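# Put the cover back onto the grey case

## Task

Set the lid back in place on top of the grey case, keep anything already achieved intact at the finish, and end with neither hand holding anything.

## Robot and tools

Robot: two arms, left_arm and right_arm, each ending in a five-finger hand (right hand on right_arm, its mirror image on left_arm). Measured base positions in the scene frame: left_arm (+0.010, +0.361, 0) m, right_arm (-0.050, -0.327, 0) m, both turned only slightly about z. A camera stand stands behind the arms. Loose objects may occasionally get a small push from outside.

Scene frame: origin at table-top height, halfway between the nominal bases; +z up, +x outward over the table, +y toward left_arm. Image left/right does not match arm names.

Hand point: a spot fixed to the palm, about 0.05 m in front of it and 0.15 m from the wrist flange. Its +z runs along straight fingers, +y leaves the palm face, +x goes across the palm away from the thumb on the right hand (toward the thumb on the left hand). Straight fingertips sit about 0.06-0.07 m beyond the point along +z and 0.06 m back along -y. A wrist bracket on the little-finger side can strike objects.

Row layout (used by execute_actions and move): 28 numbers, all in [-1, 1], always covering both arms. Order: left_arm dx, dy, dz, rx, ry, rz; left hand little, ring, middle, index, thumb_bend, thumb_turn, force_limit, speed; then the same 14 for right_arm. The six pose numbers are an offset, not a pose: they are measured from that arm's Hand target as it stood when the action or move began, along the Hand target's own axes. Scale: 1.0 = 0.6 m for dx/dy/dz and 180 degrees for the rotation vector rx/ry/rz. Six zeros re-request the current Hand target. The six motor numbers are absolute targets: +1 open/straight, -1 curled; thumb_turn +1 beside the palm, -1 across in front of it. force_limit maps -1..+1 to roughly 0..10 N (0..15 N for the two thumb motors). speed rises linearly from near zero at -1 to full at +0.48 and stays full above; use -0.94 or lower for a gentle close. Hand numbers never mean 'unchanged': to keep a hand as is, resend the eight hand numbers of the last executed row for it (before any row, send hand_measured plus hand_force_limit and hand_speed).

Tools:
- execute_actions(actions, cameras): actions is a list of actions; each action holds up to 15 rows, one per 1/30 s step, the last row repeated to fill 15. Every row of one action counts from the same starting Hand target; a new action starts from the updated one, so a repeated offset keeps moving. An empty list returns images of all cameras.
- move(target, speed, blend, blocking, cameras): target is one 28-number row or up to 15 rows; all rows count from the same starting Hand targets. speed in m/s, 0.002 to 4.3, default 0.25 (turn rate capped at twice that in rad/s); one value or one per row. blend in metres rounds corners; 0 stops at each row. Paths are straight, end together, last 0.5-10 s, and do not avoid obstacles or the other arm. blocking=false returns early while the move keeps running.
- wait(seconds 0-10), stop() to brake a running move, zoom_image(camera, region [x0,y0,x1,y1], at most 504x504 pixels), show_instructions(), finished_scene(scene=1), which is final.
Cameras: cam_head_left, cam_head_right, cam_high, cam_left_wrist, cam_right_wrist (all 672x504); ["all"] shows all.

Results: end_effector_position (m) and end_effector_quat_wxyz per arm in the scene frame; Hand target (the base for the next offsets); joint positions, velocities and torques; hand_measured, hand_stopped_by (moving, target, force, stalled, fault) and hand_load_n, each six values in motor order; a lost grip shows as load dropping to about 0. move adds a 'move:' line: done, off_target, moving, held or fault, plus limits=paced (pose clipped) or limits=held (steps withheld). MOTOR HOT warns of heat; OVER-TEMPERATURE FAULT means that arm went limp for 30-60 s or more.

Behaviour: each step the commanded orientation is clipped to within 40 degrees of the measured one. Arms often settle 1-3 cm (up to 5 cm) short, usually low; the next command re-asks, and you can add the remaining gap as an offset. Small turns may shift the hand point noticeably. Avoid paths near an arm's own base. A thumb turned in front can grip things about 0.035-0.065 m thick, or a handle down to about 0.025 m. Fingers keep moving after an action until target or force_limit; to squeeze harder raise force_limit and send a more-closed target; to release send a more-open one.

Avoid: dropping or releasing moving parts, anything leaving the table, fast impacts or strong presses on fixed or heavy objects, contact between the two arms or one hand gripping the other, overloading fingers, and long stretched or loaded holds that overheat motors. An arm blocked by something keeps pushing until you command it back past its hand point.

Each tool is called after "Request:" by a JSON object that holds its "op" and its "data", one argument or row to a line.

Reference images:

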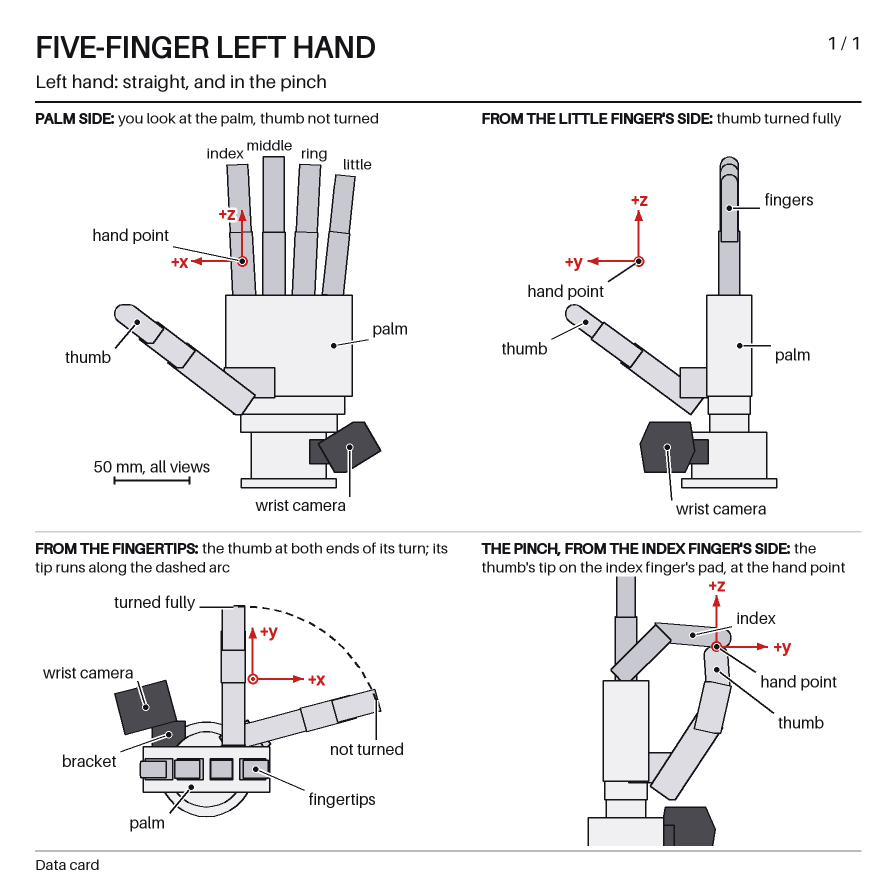

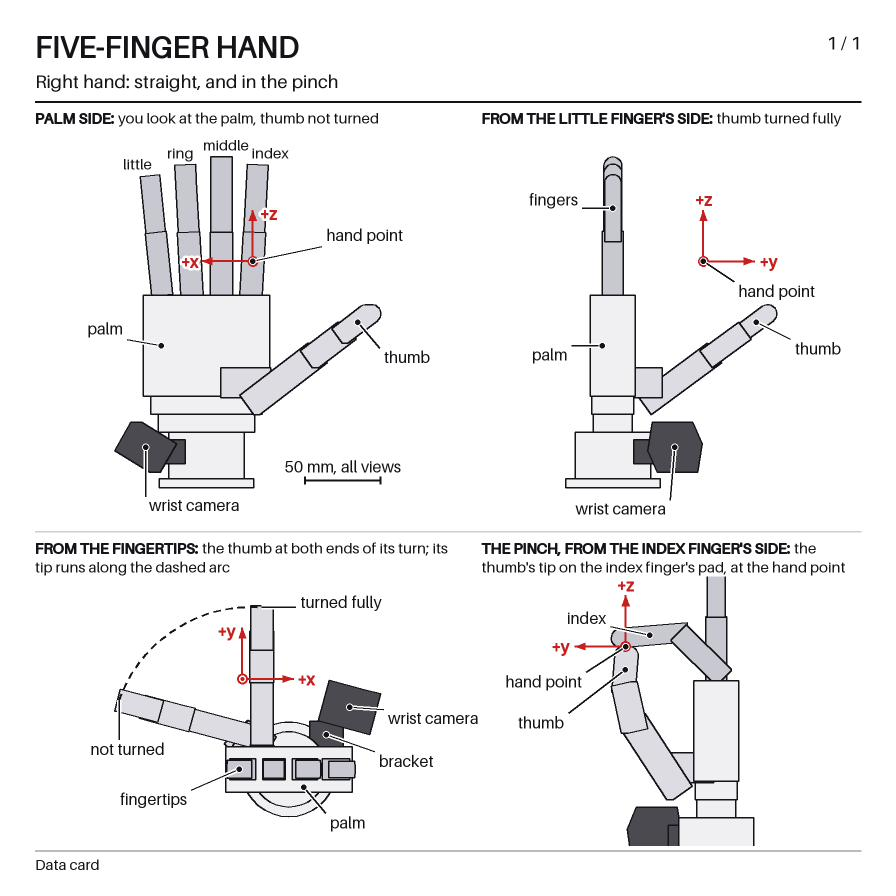

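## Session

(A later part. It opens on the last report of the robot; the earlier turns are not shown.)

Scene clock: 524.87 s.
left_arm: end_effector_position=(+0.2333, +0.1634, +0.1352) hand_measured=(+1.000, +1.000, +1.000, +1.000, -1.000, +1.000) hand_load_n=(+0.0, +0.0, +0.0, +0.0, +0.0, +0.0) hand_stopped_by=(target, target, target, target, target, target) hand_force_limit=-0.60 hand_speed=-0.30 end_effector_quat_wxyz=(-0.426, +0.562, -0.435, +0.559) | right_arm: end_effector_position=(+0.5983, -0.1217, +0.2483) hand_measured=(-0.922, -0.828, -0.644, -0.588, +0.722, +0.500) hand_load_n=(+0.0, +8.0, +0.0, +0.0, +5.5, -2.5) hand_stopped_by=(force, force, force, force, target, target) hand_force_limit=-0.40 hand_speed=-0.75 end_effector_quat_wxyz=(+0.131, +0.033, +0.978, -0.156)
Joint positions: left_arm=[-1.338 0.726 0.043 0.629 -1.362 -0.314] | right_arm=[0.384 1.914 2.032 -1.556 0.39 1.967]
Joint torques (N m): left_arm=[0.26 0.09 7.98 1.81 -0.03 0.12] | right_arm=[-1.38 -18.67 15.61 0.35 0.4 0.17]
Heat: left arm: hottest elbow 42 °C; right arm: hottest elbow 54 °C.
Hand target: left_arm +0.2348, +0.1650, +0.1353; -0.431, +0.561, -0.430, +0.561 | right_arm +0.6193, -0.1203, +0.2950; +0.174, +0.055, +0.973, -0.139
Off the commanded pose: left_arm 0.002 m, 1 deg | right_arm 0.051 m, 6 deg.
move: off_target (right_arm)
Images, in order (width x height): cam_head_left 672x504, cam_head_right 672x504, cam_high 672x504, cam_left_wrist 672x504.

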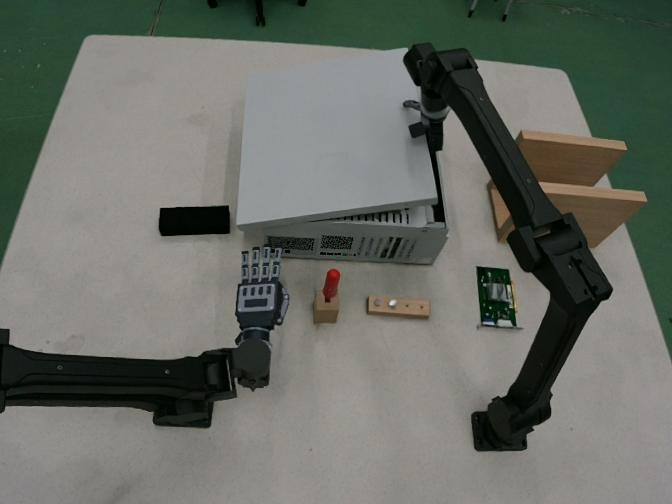

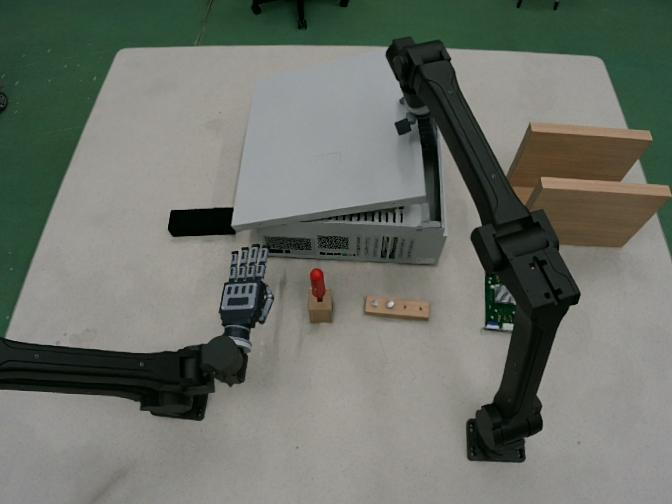

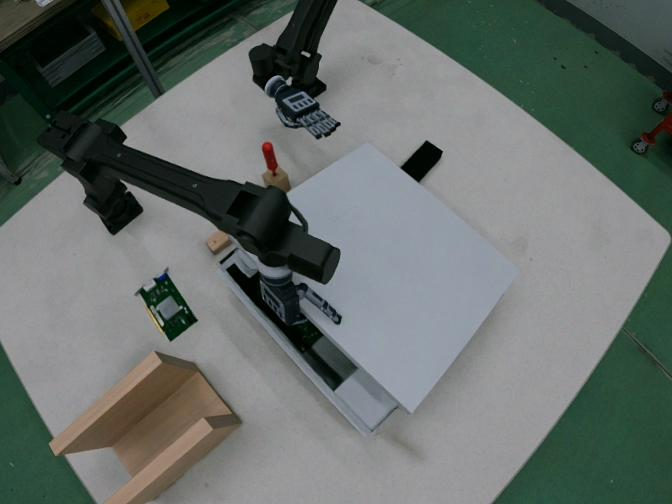

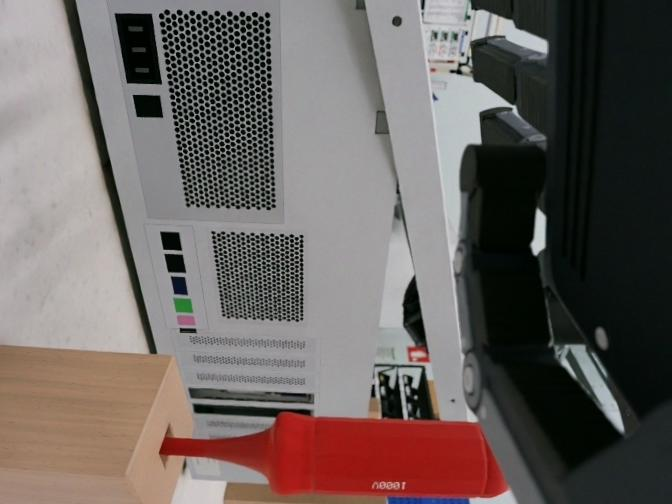

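Request:
{"op": "move", "data": {
  "target": [-0.0043,0.0161,0.075,0,0,0,1,1,1,1,-1,1,-0.6,-0.3,0,0,0,0,0,0,-0.95,-0.95,-0.95,-0.9,0.72,0.5,-0.4,-0.75],
  "speed": 0.08,
  "cameras": ["cam_head_left", "cam_high", "cam_left_wrist"]
}}

Request:
{"op": "zoom_image", "data": {
  "camera": "cam_head_left",
  "region": [220, 180, 320, 270]
}}

Request:
{"op": "zoom_image", "data": {
  "camera": "cam_left_wrist",
  "region": [300, 0, 600, 300]
}}

Scene clock: 527.50 s.
left_arm: end_effector_position=(+0.2771, +0.1653, +0.1217) hand_measured=(+1.000, +1.000, +1.000, +1.000, -1.000, +1.000) hand_load_n=(+0.0, +0.0, +0.0, +0.0, +0.0, +0.0) hand_stopped_by=(target, target, target, target, target, target) hand_force_limit=-0.60 hand_speed=-0.30 end_effector_quat_wxyz=(-0.429, +0.561, -0.436, +0.558) | right_arm: end_effector_position=(+0.5983, -0.1217, +0.2483) hand_measured=(-0.922, -0.828, -0.644, -0.588, +0.722, +0.500) hand_load_n=(+0.0, +8.0, +0.0, +0.0, +5.5, -2.0) hand_stopped_by=(force, force, force, force, target, target) hand_force_limit=-0.40 hand_speed=-0.75 end_effector_quat_wxyz=(+0.131, +0.033, +0.978, -0.156)
Joint positions: left_arm=[-1.078 0.97 0.043 0.905 -1.105 -0.275] | right_arm=[0.384 1.914 2.032 -1.556 0.39 1.967]
Joint torques (N m): left_arm=[0.03 -1.03 7.38 2.32 0.19 0.1] | right_arm=[-1.38 -18.73 15.6 0.35 0.4 0.18]
Heat: left arm: hottest elbow 42 °C; right arm: hottest elbow 53 °C.
Hand target: left_arm +0.2799, +0.1652, +0.1252; -0.431, +0.561, -0.430, +0.561 | right_arm +0.6193, -0.1203, +0.2950; +0.174, +0.055, +0.973, -0.139
Off the commanded pose: left_arm 0.004 m, 1 deg | right_arm 0.051 m, 6 deg.
move: off_target (right_arm)
Images, in order (width x height): cam_head_left 672x504, cam_high 672x504, cam_left_wrist 672x504.

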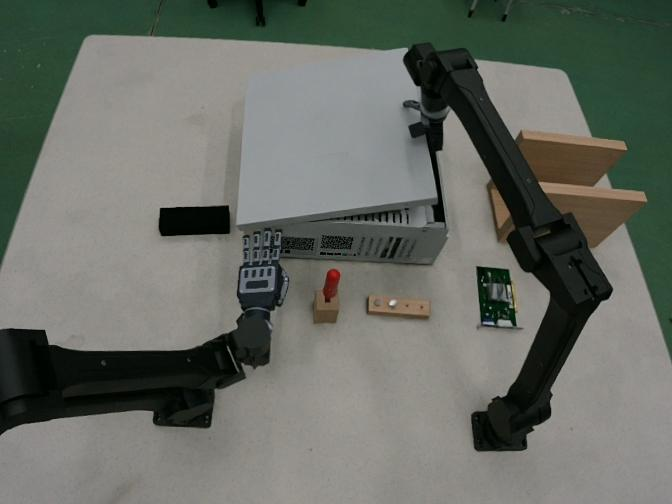

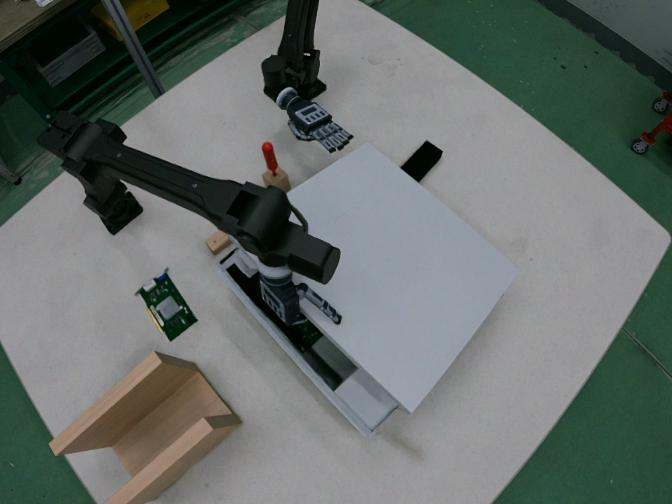

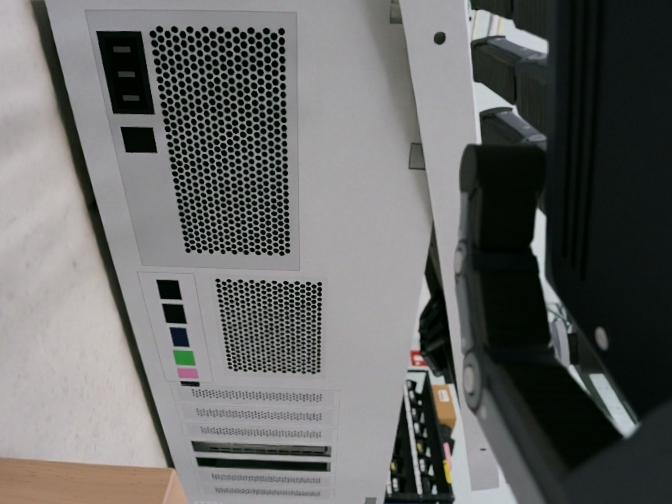

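Scaled by 5.040 from the camera's 672x504 image, which has a finer 960x720 frame.

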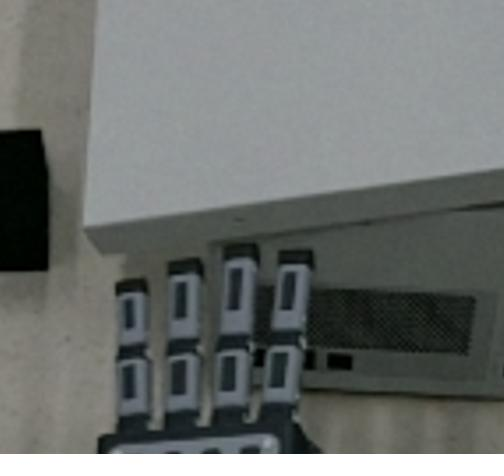

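Scaled by 1.680 from the camera's 672x504 image, which has a finer 960x720 frame.

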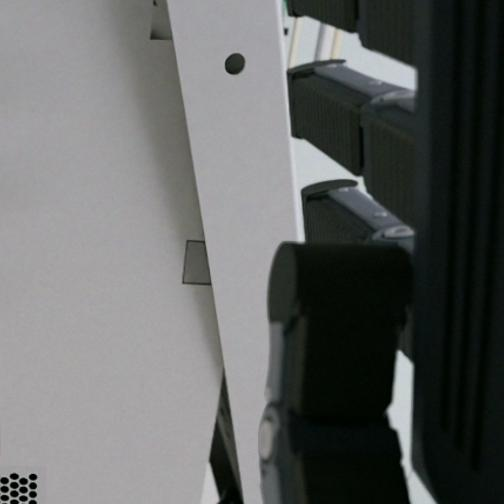

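Request:
{"op": "move", "data": {
  "target": [-0.0017,0.0064,0.0333,0,0,0,1,1,1,1,-1,1,-0.6,-0.3,0,0,0,0,0,0,-0.95,-0.95,-0.95,-0.9,0.72,0.5,-0.4,-0.75],
  "speed": 0.05,
  "cameras": ["cam_head_left", "cam_high", "cam_left_wrist"]
}}

Request:
{"op": "zoom_image", "data": {
  "camera": "cam_head_left",
  "region": [220, 180, 320, 270]
}}

Request:
{"op": "zoom_image", "data": {
  "camera": "cam_left_wrist",
  "region": [300, 0, 600, 300]
}}

Request:
{"op": "zoom_image", "data": {
  "camera": "cam_high",
  "region": [350, 270, 530, 450]
}}

Scene clock: 529.33 s.
left_arm: end_effector_position=(+0.2932, +0.1707, +0.1109) hand_measured=(+1.000, +1.000, +1.000, +1.000, -1.000, +1.000) hand_load_n=(+0.0, +0.0, +0.0, +0.0, +0.0, -0.5) hand_stopped_by=(target, target, target, target, target, target) hand_force_limit=-0.60 hand_speed=-0.30 end_effector_quat_wxyz=(-0.431, +0.561, -0.442, +0.552) | right_arm: end_effector_position=(+0.5983, -0.1217, +0.2483) hand_measured=(-0.922, -0.828, -0.644, -0.588, +0.722, +0.500) hand_load_n=(+0.5, +8.5, +0.0, +0.0, +5.5, -2.0) hand_stopped_by=(force, force, force, force, target, target) hand_force_limit=-0.40 hand_speed=-0.75 end_effector_quat_wxyz=(+0.131, +0.033, +0.978, -0.156)
Joint positions: left_arm=[-0.98 1.069 0.043 0.989 -1.007 -0.273] | right_arm=[0.384 1.914 2.032 -1.556 0.39 1.967]
Joint torques (N m): left_arm=[0.5 -2.02 7.99 2.29 0.26 0.11] | right_arm=[-1.32 -18.78 15.6 0.36 0.4 0.17]
Heat: left arm: hottest elbow 42 °C; right arm: hottest elbow 53 °C.
Hand target: left_arm +0.2998, +0.1652, +0.1213; -0.431, +0.561, -0.430, +0.561 | right_arm +0.6193, -0.1203, +0.2950; +0.174, +0.055, +0.973, -0.139
Off the commanded pose: left_arm 0.013 m, 2 deg | right_arm 0.051 m, 6 deg.
move: off_target (left_arm, right_arm)
Images, in order (width x height): cam_head_left 672x504, cam_high 672x504, cam_left_wrist 672x504.

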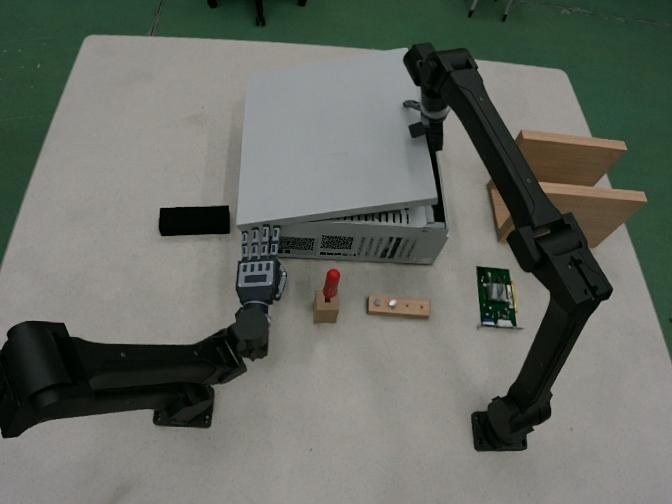

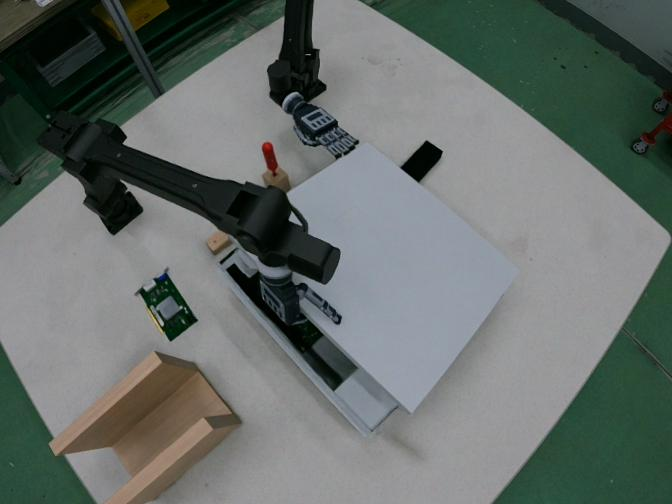

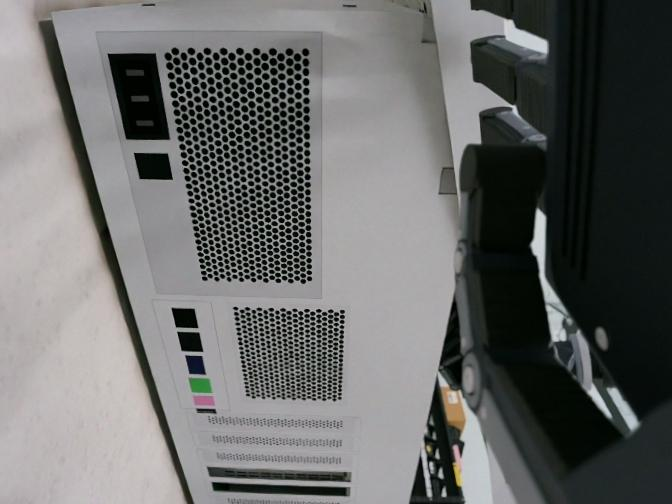

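Scaled by 5.040 from the camera's 672x504 image, which has a finer 960x720 frame.

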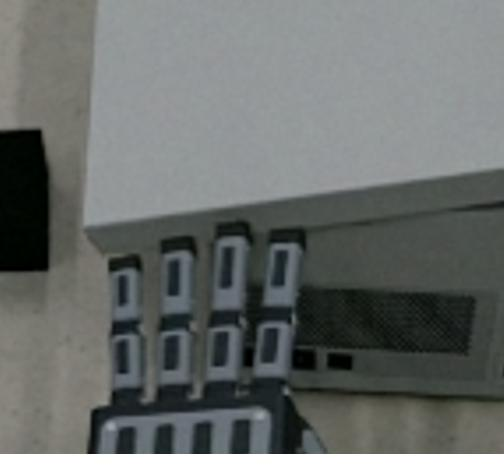

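Scaled by 1.680 from the camera's 672x504 image, which has a finer 960x720 frame.

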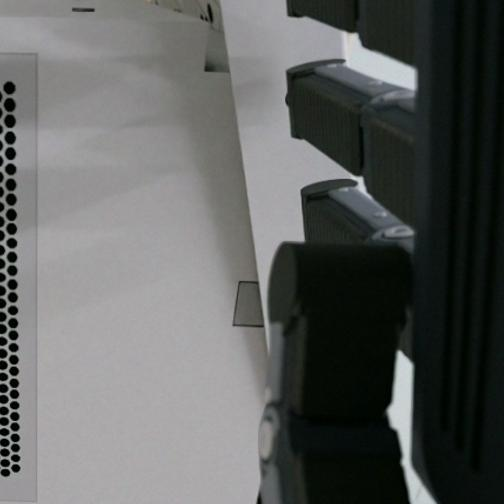

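Scaled by 2.800 from the camera's 672x504 image, which has a finer 960x720 frame.

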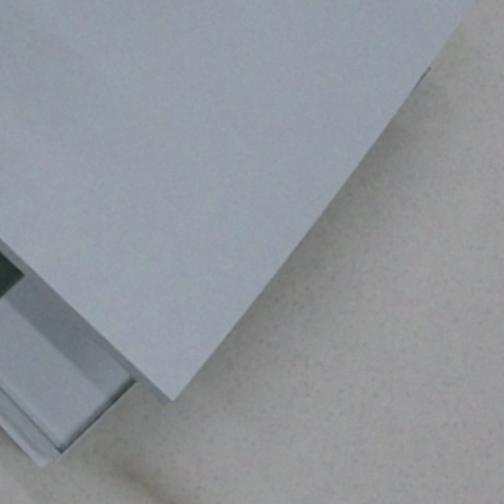

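Request:
{"op": "move", "data": {
  "target": [
    [0.0086,-0.0322,-0.02,0,0,0,1,1,1,1,-1,1,-0.6,-0.3,0,0,0,0,0,0,-0.95,-0.95,-0.95,-0.9,0.72,0.5,-0.4,-0.75],
    [0.0086,-0.0322,0.025,0,0,0,1,1,1,1,-1,1,-0.6,-0.3,0,0,0,0,0,0,-0.95,-0.95,-0.95,-0.9,0.72,0.5,-0.4,-0.75]
  ],
  "speed": 0.06,
  "cameras": ["cam_head_left", "cam_high", "cam_left_wrist"]
}}

Request:
{"op": "zoom_image", "data": {
  "camera": "cam_head_left",
  "region": [220, 180, 320, 270]
}}

Request:
{"op": "zoom_image", "data": {
  "camera": "cam_left_wrist",
  "region": [300, 0, 600, 300]
}}

Request:
{"op": "zoom_image", "data": {
  "camera": "cam_high",
  "region": [350, 270, 530, 450]
}}

Scene clock: 532.57 s.
left_arm: end_effector_position=(+0.3050, +0.1750, +0.1253) hand_measured=(+1.000, +1.000, +1.000, +1.000, -1.000, +1.000) hand_load_n=(+0.0, -0.5, +0.0, +0.0, +0.0, +0.0) hand_stopped_by=(target, target, target, target, target, target) hand_force_limit=-0.60 hand_speed=-0.30 end_effector_quat_wxyz=(-0.436, +0.558, -0.447, +0.547) | right_arm: end_effector_position=(+0.5983, -0.1217, +0.2483) hand_measured=(-0.922, -0.828, -0.644, -0.588, +0.722, +0.500) hand_load_n=(+0.0, +8.0, +0.0, +0.0, +5.5, -2.5) hand_stopped_by=(force, force, force, force, target, target) hand_force_limit=-0.40 hand_speed=-0.75 end_effector_quat_wxyz=(+0.131, +0.033, +0.978, -0.156)
Joint positions: left_arm=[-0.913 0.951 0.074 0.839 -0.943 -0.255] | right_arm=[0.384 1.914 2.032 -1.556 0.39 1.967]
Joint torques (N m): left_arm=[-0.03 -1.55 10.24 2.07 0.33 -0.08] | right_arm=[-1.32 -18.61 15.58 0.35 0.4 0.18]
Heat: left arm: hottest elbow 42 °C; right arm: hottest elbow 52 °C.
Hand target: left_arm +0.3148, +0.1652, +0.1413; -0.431, +0.561, -0.430, +0.561 | right_arm +0.6193, -0.1203, +0.2950; +0.174, +0.055, +0.973, -0.139
Off the commanded pose: left_arm 0.021 m, 3 deg | right_arm 0.051 m, 6 deg.
move: off_target (left_arm, right_arm)
Images, in order (width x height): cam_head_left 672x504, cam_high 672x504, cam_left_wrist 672x504.

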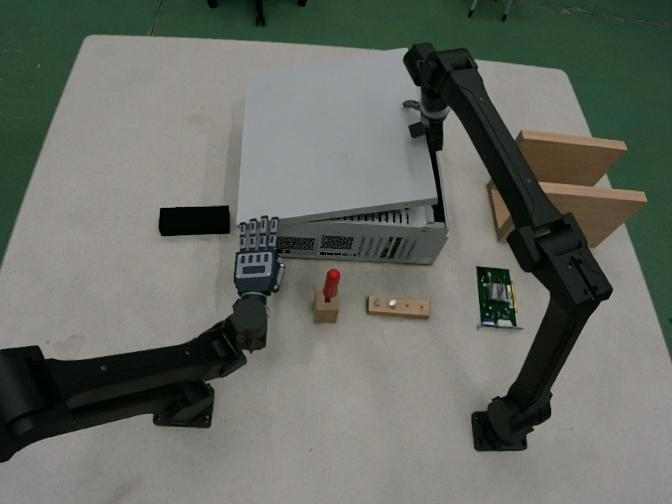

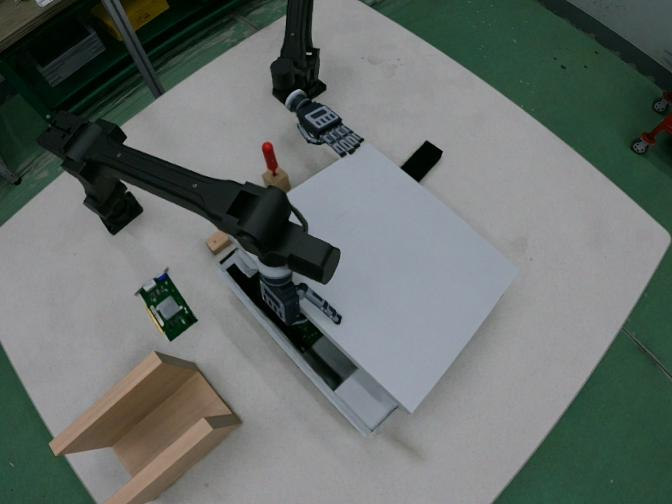

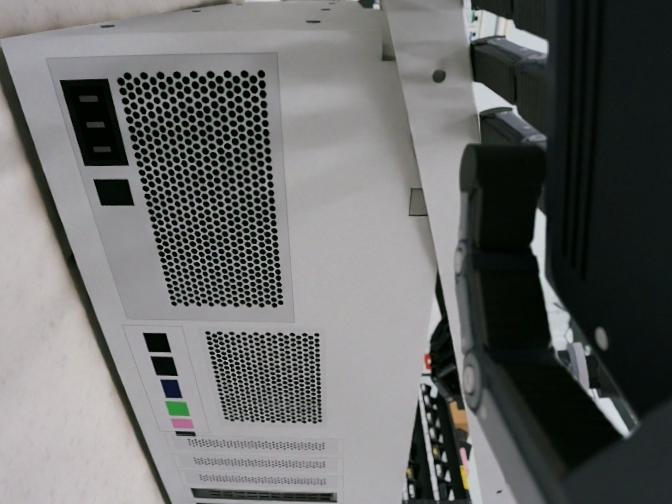

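Scaled by 5.040 from the camera's 672x504 image, which has a finer 960x720 frame.

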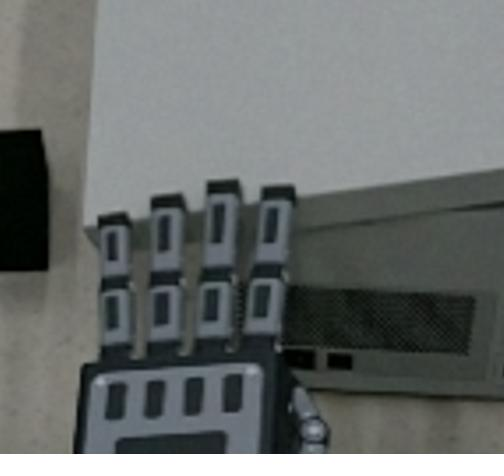

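Scaled by 1.680 from the camera's 672x504 image, which has a finer 960x720 frame.

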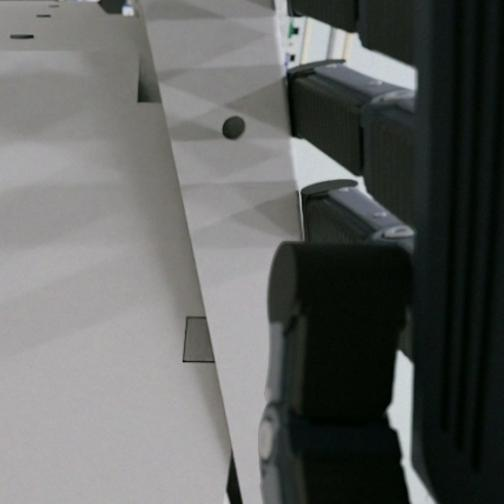

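Scaled by 2.800 from the camera's 672x504 image, which has a finer 960x720 frame.

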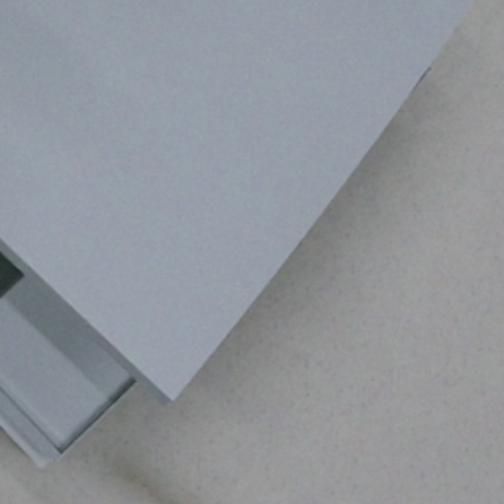

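Request:
{"op": "move", "data": {
  "target": [
    [0,0,-0.0333,0,0,0,1,1,1,1,-1,1,-0.6,-0.3,0,0,0,0,0,0,-0.95,-0.95,-0.95,-0.9,0.72,0.5,-0.4,-0.75],
    [-0.0043,0.0161,-0.0333,0,0,0,1,1,1,1,-1,1,-0.6,-0.3,0,0,0,0,0,0,-0.95,-0.95,-0.95,-0.9,0.72,0.5,-0.4,-0.75],
    [-0.0043,0.0161,0.0167,0,0,0,1,1,1,1,-1,1,-0.6,-0.3,0,0,0,0,0,0,-0.95,-0.95,-0.95,-0.9,0.72,0.5,-0.4,-0.75]
  ],
  "speed": 0.06,
  "cameras": ["cam_head_left", "cam_high", "cam_left_wrist"]
}}

Request:
{"op": "zoom_image", "data": {
  "camera": "cam_head_left",
  "region": [220, 180, 320, 270]
}}

Request:
{"op": "zoom_image", "data": {
  "camera": "cam_left_wrist",
  "region": [300, 0, 600, 300]
}}

Request:
{"op": "zoom_image", "data": {
  "camera": "cam_high",
  "region": [350, 270, 530, 450]
}}

Scene clock: 536.03 s.
left_arm: end_effector_position=(+0.3171, +0.1695, +0.1262) hand_measured=(+1.000, +1.000, +1.000, +1.000, -1.000, +1.000) hand_load_n=(+0.0, +0.0, +0.0, +0.5, +0.0, +0.0) hand_stopped_by=(target, target, target, target, target, target) hand_force_limit=-0.60 hand_speed=-0.30 end_effector_quat_wxyz=(-0.429, +0.560, -0.434, +0.560) | right_arm: end_effector_position=(+0.5983, -0.1217, +0.2483) hand_measured=(-0.922, -0.828, -0.644, -0.588, +0.722, +0.500) hand_load_n=(+0.0, +8.5, +0.0, +0.0, +5.5, -2.5) hand_stopped_by=(force, force, force, force, target, target) hand_force_limit=-0.40 hand_speed=-0.75 end_effector_quat_wxyz=(+0.131, +0.033, +0.978, -0.156)
Joint positions: left_arm=[-0.873 1.057 0.086 0.962 -0.899 -0.265] | right_arm=[0.384 1.914 2.032 -1.556 0.39 1.967]
Joint torques (N m): left_arm=[0.26 -1.26 8.49 1.83 0.28 0.05] | right_arm=[-1.38 -18.78 15.58 0.36 0.4 0.17]
Heat: left arm: hottest elbow 42 °C; right arm: hottest elbow 52 °C.
Hand target: left_arm +0.3248, +0.1652, +0.1312; -0.431, +0.561, -0.430, +0.561 | right_arm +0.6193, -0.1203, +0.2950; +0.174, +0.055, +0.973, -0.139
Off the commanded pose: left_arm 0.010 m, 1 deg | right_arm 0.051 m, 6 deg.
move: off_target (right_arm)
Images, in order (width x height): cam_head_left 672x504, cam_high 672x504, cam_left_wrist 672x504.

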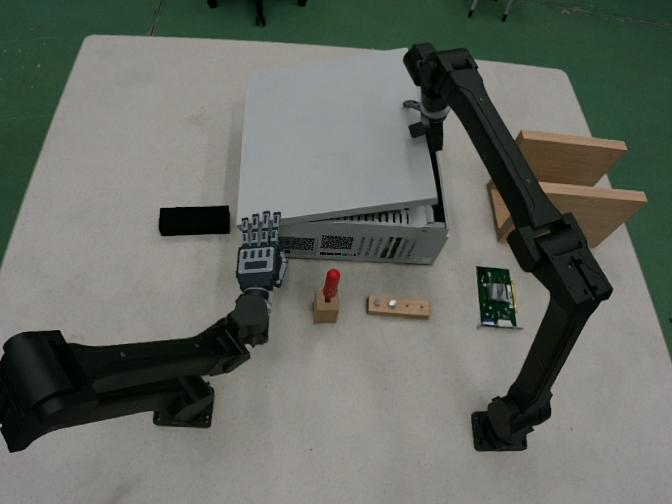

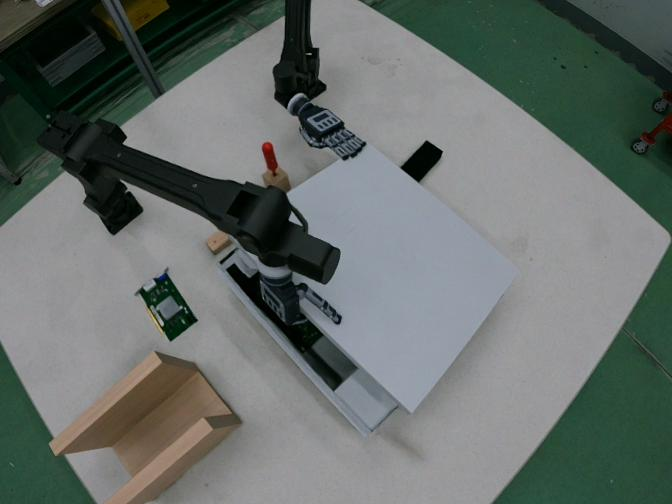

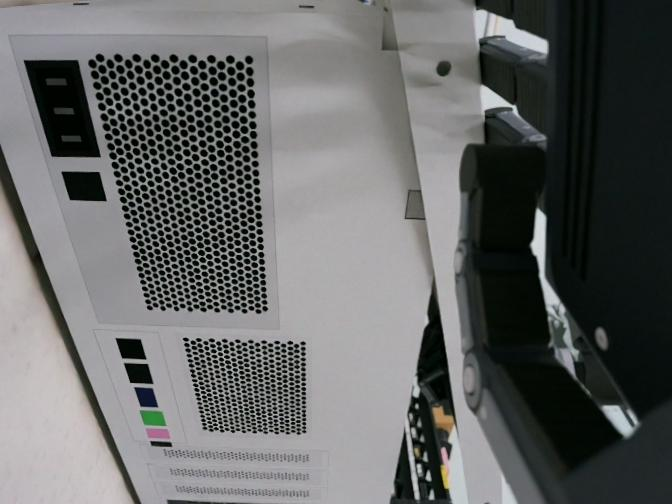

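Scaled by 5.040 from the camera's 672x504 image, which has a finer 960x720 frame.

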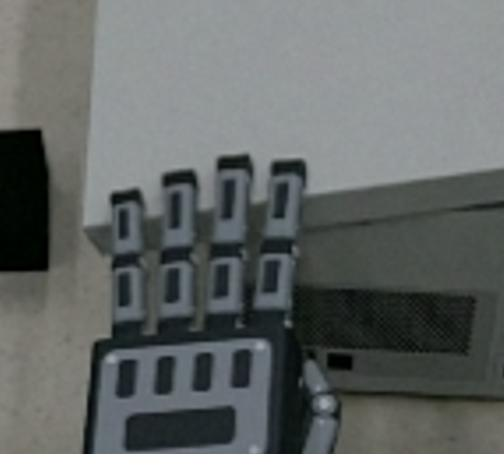

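Scaled by 1.680 from the camera's 672x504 image, which has a finer 960x720 frame.

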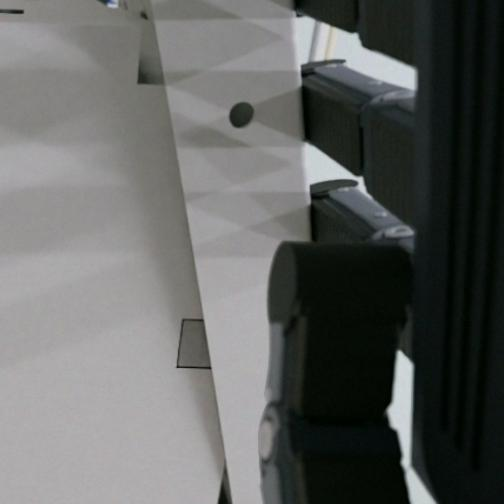

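Scaled by 2.800 from the camera's 672x504 image, which has a finer 960x720 frame.

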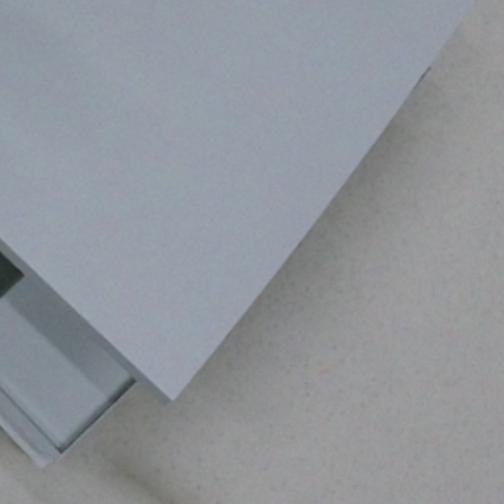

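Request:
{"op": "move", "data": {
  "target": [
    [0.0043,-0.0161,-0.0833,0,0,0,1,1,1,1,-1,1,-0.6,-0.3,0,0,0,0,0,0,-0.95,-0.95,-0.95,-0.9,0.72,0.5,-0.4,-0.75],
    [-0.006,0.0225,-0.0833,0,0,0,1,1,1,1,-1,1,-0.6,-0.3,0,0,0,0,0,0,-0.95,-0.95,-0.95,-0.9,0.72,0.5,-0.4,-0.75],
    [-0.006,0.0225,-0.025,0,0,0,1,1,1,1,-1,1,-0.6,-0.3,0,0,0,0,0,0,-0.95,-0.95,-0.95,-0.9,0.72,0.5,-0.4,-0.75]
  ],
  "speed": 0.08,
  "cameras": ["cam_head_left", "cam_high", "cam_left_wrist"]
}}

Request:
{"op": "zoom_image", "data": {
  "camera": "cam_head_left",
  "region": [220, 180, 320, 270]
}}

Request:
{"op": "zoom_image", "data": {
  "camera": "cam_left_wrist",
  "region": [300, 0, 600, 300]
}}

Request:
{"op": "zoom_image", "data": {
  "camera": "cam_high",
  "region": [350, 270, 530, 450]
}}

Scene clock: 540.50 s.
left_arm: end_effector_position=(+0.2966, +0.1728, +0.1039) hand_measured=(+1.000, +1.000, +1.000, +1.000, -1.000, +1.000) hand_load_n=(+0.0, +0.0, +0.0, -0.5, +0.0, +0.0) hand_stopped_by=(target, target, target, target, target, target) hand_force_limit=-0.60 hand_speed=-0.30 end_effector_quat_wxyz=(-0.429, +0.560, -0.445, +0.552) | right_arm: end_effector_position=(+0.5983, -0.1217, +0.2483) hand_measured=(-0.922, -0.828, -0.644, -0.588, +0.722, +0.500) hand_load_n=(+0.0, +8.5, +0.0, +0.0, +5.5, -2.0) hand_stopped_by=(force, force, force, force, target, target) hand_force_limit=-0.40 hand_speed=-0.75 end_effector_quat_wxyz=(+0.131, +0.033, +0.978, -0.156)
Joint positions: left_arm=[-0.95 1.125 0.036 1.047 -0.971 -0.273] | right_arm=[0.384 1.914 2.032 -1.556 0.39 1.967]
Joint torques (N m): left_arm=[1.32 -1.26 8.64 2.47 0.53 0.12] | right_arm=[-1.38 -18.78 15.58 0.36 0.4 0.17]
Heat: left arm: hottest elbow 42 °C; right arm: hottest elbow 52 °C.
Hand target: left_arm +0.3098, +0.1651, +0.1174; -0.431, +0.561, -0.430, +0.561 | right_arm +0.6193, -0.1204, +0.2950; +0.174, +0.055, +0.973, -0.139
Off the commanded pose: left_arm 0.020 m, 2 deg | right_arm 0.051 m, 6 deg.
move: off_target (left_arm, right_arm)
Images, in order (width x height): cam_head_left 672x504, cam_high 672x504, cam_left_wrist 672x504.

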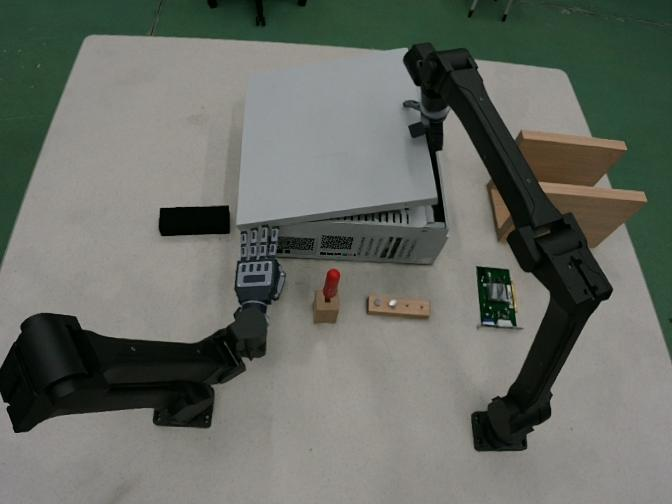

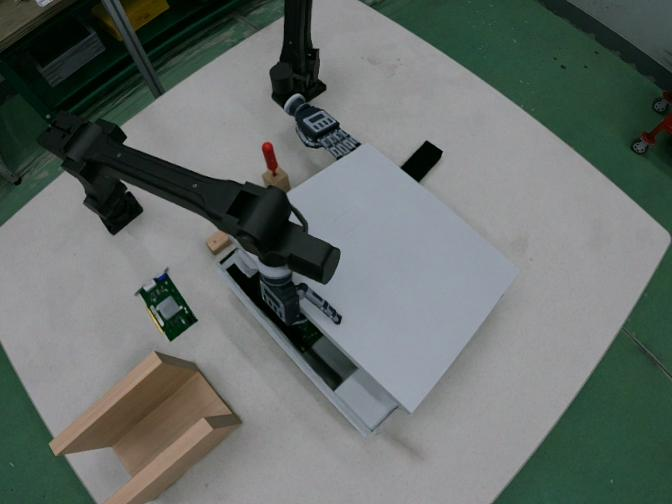

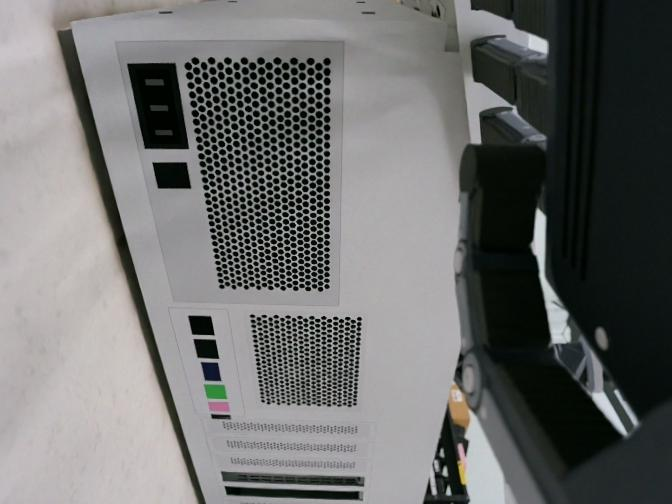

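Scaled by 5.040 from the camera's 672x504 image, which has a finer 960x720 frame.

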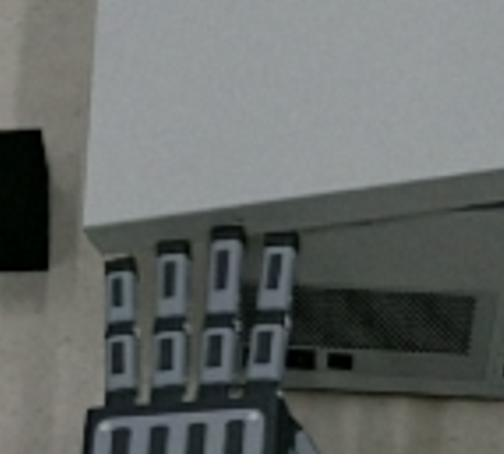

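Scaled by 1.680 from the camera's 672x504 image, which has a finer 960x720 frame.

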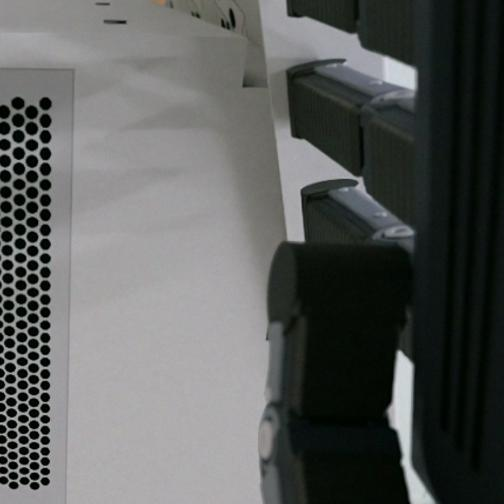

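Scaled by 2.800 from the camera's 672x504 image, which has a finer 960x720 frame.

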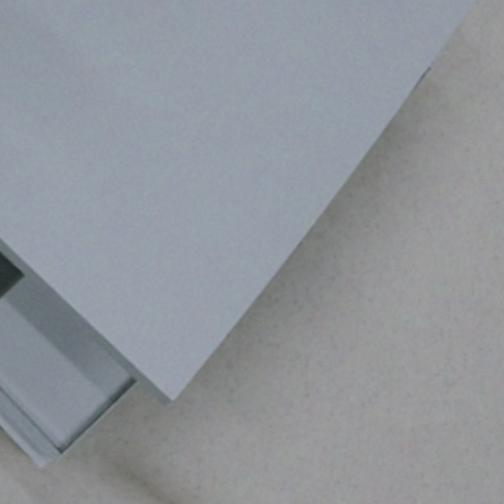

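Request:
{"op": "move", "data": {
  "target": [
    [-0.0,0.0,0.0417,0,0,0,1,1,1,1,-1,1,-0.6,-0.3,0,0,0,0,0,0,-0.95,-0.95,-0.95,-0.9,0.72,0.5,-0.4,-0.75]
  ],
  "speed": 0.05,
  "cameras": ["cam_head_left", "cam_high", "cam_left_wrist"]
}}

Request:
{"op": "zoom_image", "data": {
  "camera": "cam_head_left",
  "region": [220, 180, 320, 270]
}}

Request:
{"op": "zoom_image", "data": {
  "camera": "cam_left_wrist",
  "region": [300, 0, 600, 300]
}}

Request:
{"op": "zoom_image", "data": {
  "camera": "cam_high",
  "region": [350, 270, 530, 450]
}}

Scene clock: 542.13 s.
left_arm: end_effector_position=(+0.2985, +0.1740, +0.1036) hand_measured=(+1.000, +1.000, +1.000, +1.000, -1.000, +1.000) hand_load_n=(+0.0, +0.0, +1.0, +0.0, +0.0, -0.5) hand_stopped_by=(target, target, target, target, target, target) hand_force_limit=-0.60 hand_speed=-0.30 end_effector_quat_wxyz=(-0.415, +0.552, -0.449, +0.566) | right_arm: end_effector_position=(+0.5959, -0.1233, +0.2486) hand_measured=(-0.922, -0.828, -0.644, -0.588, +0.722, +0.500) hand_load_n=(+0.5, +13.5, +0.0, +0.0, +5.0, +2.0) hand_stopped_by=(force, force, force, force, target, target) hand_force_limit=-0.40 hand_speed=-0.75 end_effector_quat_wxyz=(+0.127, +0.032, +0.978, -0.159)
Joint positions: left_arm=[-0.901 1.14 0.017 1.101 -0.883 -0.272] | right_arm=[0.384 1.914 2.035 -1.569 0.393 1.967]
Joint torques (N m): left_arm=[5.13 -0.03 12.44 0.77 0.9 0.13] | right_arm=[-1.38 -18.61 15.38 0.85 0.25 0.18]
Heat: left arm: hottest elbow 42 °C; right arm: hottest elbow 52 °C.
Hand target: left_arm +0.3349, +0.1652, +0.1173; -0.431, +0.561, -0.430, +0.561 | right_arm +0.6193, -0.1203, +0.2951; +0.174, +0.055, +0.973, -0.139
Off the commanded pose: left_arm 0.040 m, 3 deg | right_arm 0.052 m, 6 deg.
move: off_target (left_arm, right_arm)
Images, in order (width x height): cam_head_left 672x504, cam_high 672x504, cam_left_wrist 672x504.

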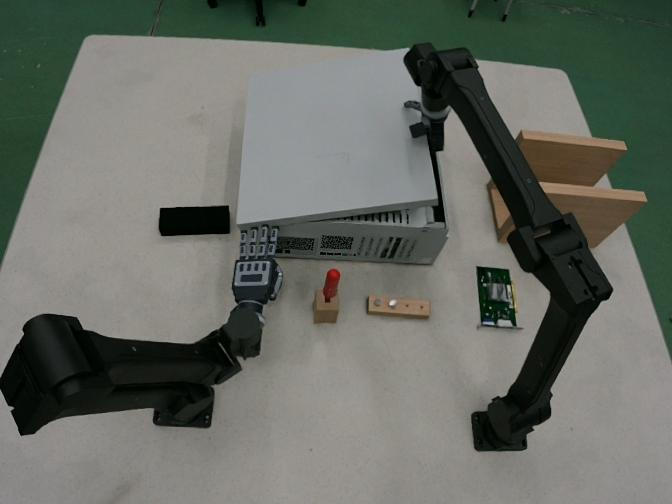

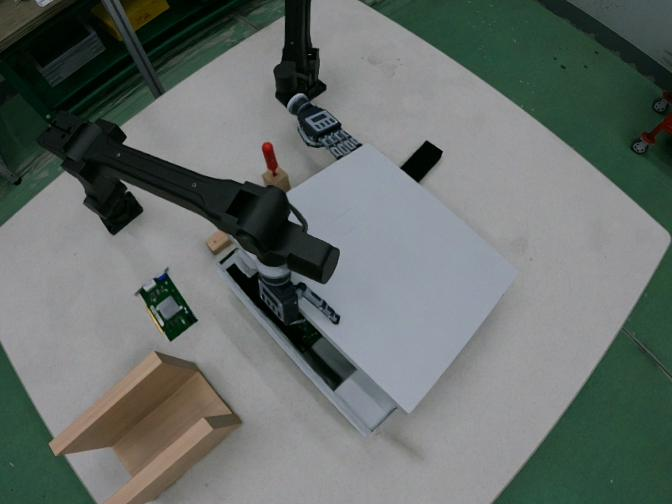

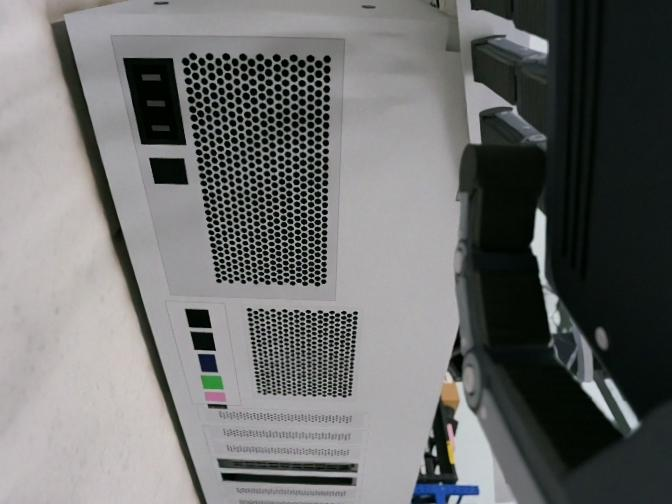

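Scaled by 5.040 from the camera's 672x504 image, which has a finer 960x720 frame.

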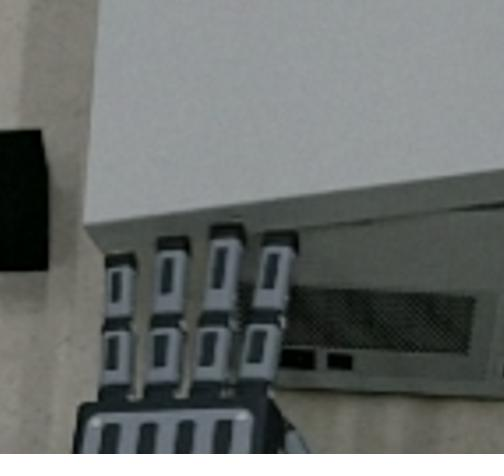

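Scaled by 1.680 from the camera's 672x504 image, which has a finer 960x720 frame.

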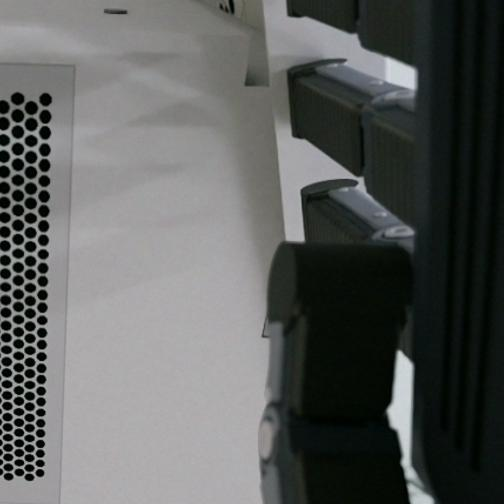

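Scaled by 2.800 from the camera's 672x504 image, which has a finer 960x720 frame.

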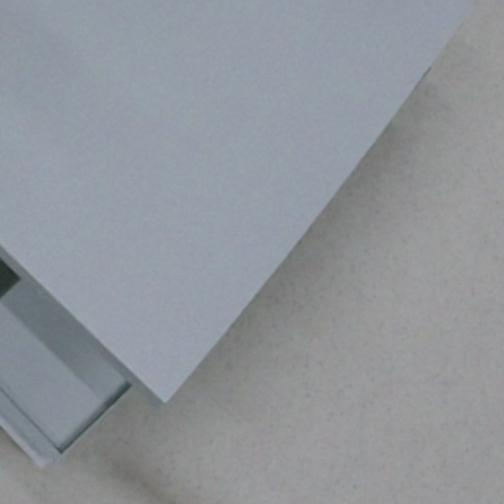

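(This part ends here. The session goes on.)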